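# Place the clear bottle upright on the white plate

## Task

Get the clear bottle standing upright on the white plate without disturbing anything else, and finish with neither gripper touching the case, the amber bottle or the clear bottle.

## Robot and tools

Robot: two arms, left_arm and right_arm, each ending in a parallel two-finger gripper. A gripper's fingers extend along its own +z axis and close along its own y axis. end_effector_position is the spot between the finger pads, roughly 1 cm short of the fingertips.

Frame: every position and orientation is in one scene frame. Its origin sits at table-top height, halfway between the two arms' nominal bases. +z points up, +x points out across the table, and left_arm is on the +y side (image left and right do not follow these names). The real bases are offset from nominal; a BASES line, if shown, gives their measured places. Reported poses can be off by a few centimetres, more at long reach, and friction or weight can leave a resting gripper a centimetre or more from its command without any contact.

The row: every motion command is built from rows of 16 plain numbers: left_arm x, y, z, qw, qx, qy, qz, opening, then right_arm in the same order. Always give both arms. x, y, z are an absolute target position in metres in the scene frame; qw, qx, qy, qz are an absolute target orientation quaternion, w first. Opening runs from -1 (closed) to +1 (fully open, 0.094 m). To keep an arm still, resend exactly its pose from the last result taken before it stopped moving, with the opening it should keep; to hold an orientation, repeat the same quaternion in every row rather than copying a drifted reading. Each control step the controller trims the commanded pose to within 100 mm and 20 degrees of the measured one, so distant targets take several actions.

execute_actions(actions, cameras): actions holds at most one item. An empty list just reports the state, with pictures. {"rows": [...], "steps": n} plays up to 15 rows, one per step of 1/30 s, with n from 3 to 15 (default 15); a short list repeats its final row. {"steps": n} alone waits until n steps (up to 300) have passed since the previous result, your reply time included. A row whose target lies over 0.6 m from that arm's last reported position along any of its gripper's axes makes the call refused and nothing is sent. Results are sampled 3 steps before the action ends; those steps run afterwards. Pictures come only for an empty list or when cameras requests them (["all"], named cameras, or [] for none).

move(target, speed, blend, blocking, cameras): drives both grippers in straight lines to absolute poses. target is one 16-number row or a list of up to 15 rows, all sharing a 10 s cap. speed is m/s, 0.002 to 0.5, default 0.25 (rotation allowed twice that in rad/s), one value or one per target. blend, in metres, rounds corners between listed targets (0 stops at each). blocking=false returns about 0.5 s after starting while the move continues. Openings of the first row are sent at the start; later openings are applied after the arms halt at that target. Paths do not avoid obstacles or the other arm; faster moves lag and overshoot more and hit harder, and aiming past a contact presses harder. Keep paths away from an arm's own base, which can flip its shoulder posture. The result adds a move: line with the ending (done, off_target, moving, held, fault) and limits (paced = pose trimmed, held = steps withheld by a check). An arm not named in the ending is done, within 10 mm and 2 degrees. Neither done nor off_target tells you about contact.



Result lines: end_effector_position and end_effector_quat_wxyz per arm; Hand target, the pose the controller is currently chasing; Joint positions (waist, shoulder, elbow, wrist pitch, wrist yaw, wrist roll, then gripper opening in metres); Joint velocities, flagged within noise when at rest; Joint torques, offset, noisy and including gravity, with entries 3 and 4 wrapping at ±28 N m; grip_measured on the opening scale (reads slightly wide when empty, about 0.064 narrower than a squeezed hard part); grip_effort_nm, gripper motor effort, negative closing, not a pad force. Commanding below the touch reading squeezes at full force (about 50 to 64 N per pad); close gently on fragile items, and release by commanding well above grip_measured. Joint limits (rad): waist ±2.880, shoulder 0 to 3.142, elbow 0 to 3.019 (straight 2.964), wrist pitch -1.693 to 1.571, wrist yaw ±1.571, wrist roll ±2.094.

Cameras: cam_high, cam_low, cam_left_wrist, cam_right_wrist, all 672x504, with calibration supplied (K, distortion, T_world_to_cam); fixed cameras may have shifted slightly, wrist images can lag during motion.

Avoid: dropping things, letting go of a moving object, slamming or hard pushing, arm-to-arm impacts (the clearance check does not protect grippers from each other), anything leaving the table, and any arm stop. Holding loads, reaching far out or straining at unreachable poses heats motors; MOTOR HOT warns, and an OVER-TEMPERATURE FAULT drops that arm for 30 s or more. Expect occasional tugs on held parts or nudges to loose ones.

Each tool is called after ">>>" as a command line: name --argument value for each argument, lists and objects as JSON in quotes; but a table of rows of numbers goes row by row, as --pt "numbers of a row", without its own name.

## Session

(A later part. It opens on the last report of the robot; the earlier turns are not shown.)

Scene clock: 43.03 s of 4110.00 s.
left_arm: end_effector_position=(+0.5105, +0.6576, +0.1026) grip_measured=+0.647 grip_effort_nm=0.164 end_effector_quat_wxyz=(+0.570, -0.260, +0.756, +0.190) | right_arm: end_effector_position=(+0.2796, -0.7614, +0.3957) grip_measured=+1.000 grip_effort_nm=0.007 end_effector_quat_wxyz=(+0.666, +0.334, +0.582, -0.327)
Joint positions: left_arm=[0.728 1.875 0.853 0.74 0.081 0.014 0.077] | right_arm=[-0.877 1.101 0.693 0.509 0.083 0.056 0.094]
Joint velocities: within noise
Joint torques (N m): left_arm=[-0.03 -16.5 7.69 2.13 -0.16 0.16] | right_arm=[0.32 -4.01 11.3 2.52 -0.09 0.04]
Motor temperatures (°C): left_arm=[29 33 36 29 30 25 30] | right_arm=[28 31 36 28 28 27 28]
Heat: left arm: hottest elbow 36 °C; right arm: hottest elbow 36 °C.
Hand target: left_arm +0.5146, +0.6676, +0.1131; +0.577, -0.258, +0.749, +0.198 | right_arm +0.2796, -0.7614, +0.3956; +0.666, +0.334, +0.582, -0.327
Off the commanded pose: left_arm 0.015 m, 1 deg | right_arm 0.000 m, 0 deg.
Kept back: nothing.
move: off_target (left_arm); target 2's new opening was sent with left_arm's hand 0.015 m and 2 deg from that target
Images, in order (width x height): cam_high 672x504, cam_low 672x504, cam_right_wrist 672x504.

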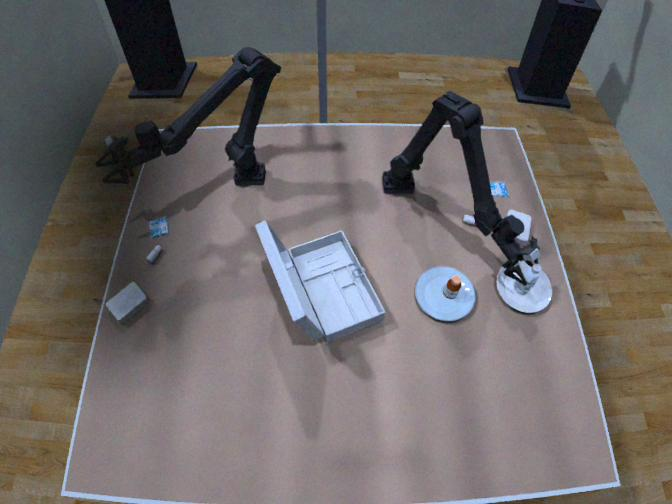

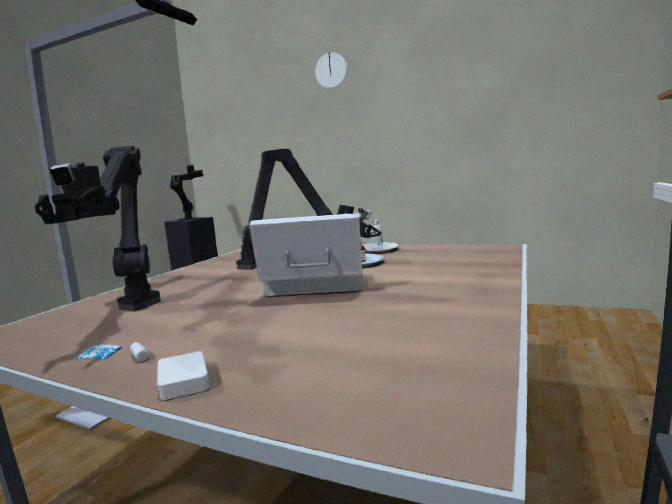

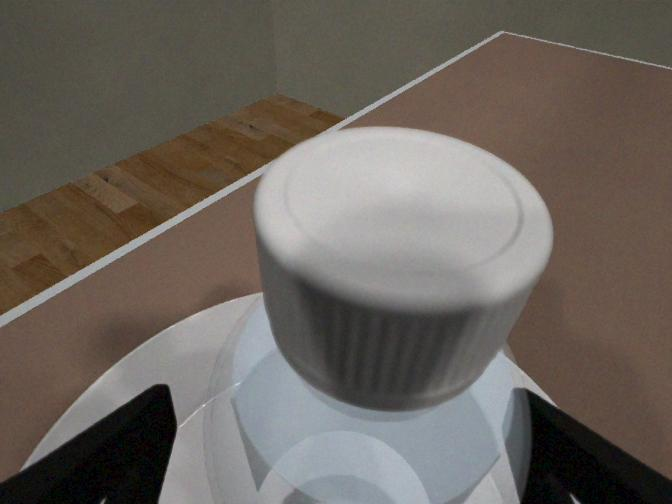

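>>> move --pt "0.521 0.660 0.116 0.577 -0.258 0.75 0.1986 0.65 0.2796 -0.7614 0.3957 0.666 0.334 0.582 -0.327 1" --pt "0.45 0.602 0.135 0.577 -0.258 0.75 0.1986 0.65 0.2796 -0.7614 0.3957 0.666 0.334 0.582 -0.327 1" --pt "0.38 0.545 0.19 0.577 -0.258 0.75 0.1986 0.65 0.2796 -0.7614 0.3957 0.666 0.334 0.582 -0.327 1" --speed 0.07

>>> zoom_image --camera "cam_high" --region '[460, 210, 580, 330]'

Scene clock: 46.67 s of 4110.00 s.
left_arm: end_effector_position=(+0.3831, +0.5429, +0.1896) grip_measured=+0.647 grip_effort_nm=0.164 end_effector_quat_wxyz=(+0.579, -0.258, +0.749, +0.196) | right_arm: end_effector_position=(+0.2796, -0.7614, +0.3957) grip_measured=+1.000 grip_effort_nm=0.012 end_effector_quat_wxyz=(+0.666, +0.334, +0.582, -0.327)
Joint positions: left_arm=[0.727 1.265 0.42 0.587 0.075 0.014 0.077] | right_arm=[-0.877 1.101 0.693 0.509 0.083 0.056 0.094]
Joint velocities: within noise
Joint torques (N m): left_arm=[0.09 -8.47 6.83 1.91 0.2 0.17] | right_arm=[0.32 -4.07 11.29 2.54 -0.09 0.04]
Motor temperatures (°C): left_arm=[29 32 36 29 30 25 29] | right_arm=[28 31 36 28 28 27 28]
Heat: left arm: hottest elbow 36 °C; right arm: hottest elbow 36 °C.
Hand target: left_arm +0.3800, +0.5449, +0.1899; +0.577, -0.258, +0.749, +0.198 | right_arm +0.2796, -0.7614, +0.3956; +0.666, +0.334, +0.582, -0.327
Off the commanded pose: left_arm 0.004 m, 0 deg | right_arm 0.000 m, 0 deg.
Kept back: nothing.
move: done
camera_calibration:
cam_left_wrist: T_world_to_cam=[[0.62596, -0.779762, 0.0120631, 0.183706], [-0.477913, -0.39578, -0.784192, 0.587963], [0.616258, 0.485108, -0.620401, -0.295814], [0, 0, 0, 1]] pos_world=[0.3483, 0.519453, 0.275336]

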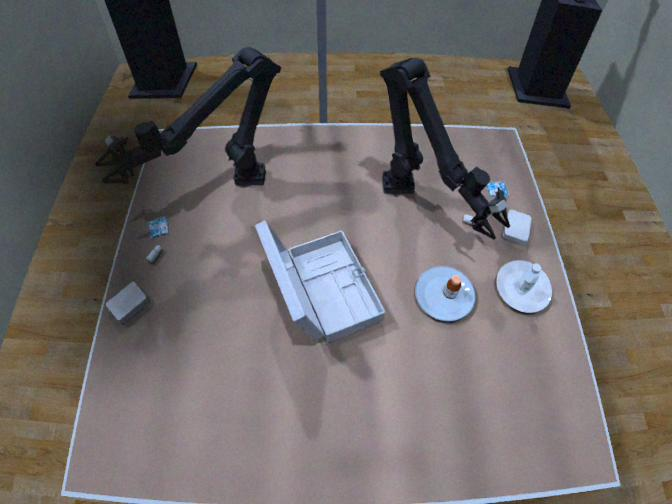

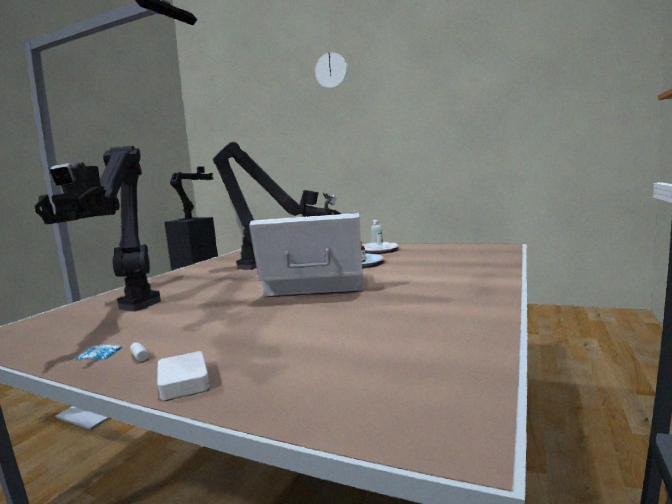

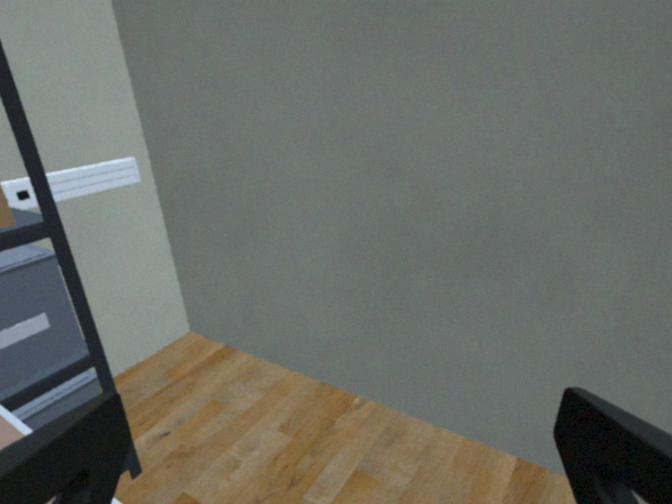

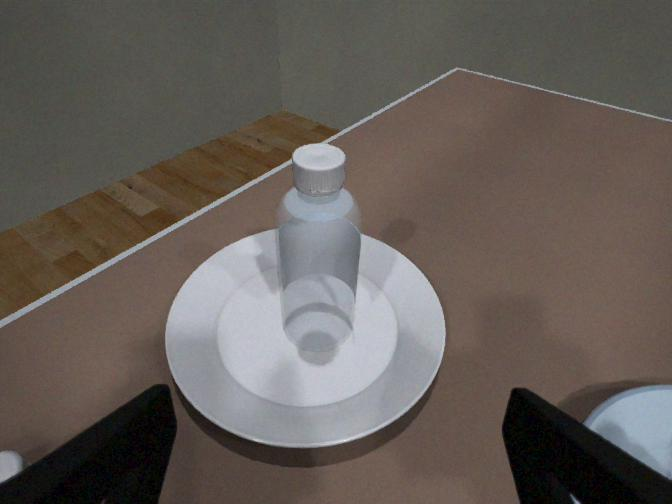

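Scaled by 4.200 from the camera's 672x504 image, which has a finer 960x720 frame.

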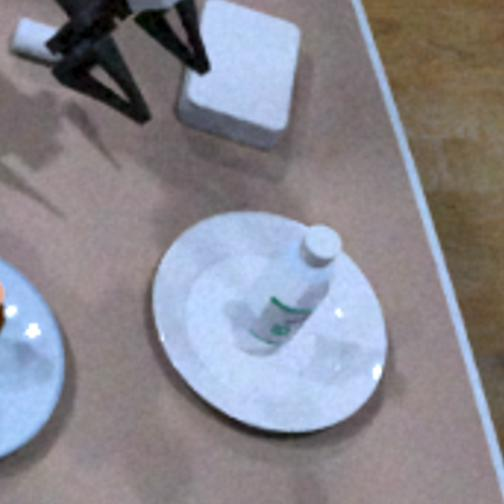

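Perfect.

>>> finished_scene --scene 1

The scene is finished: the task was done.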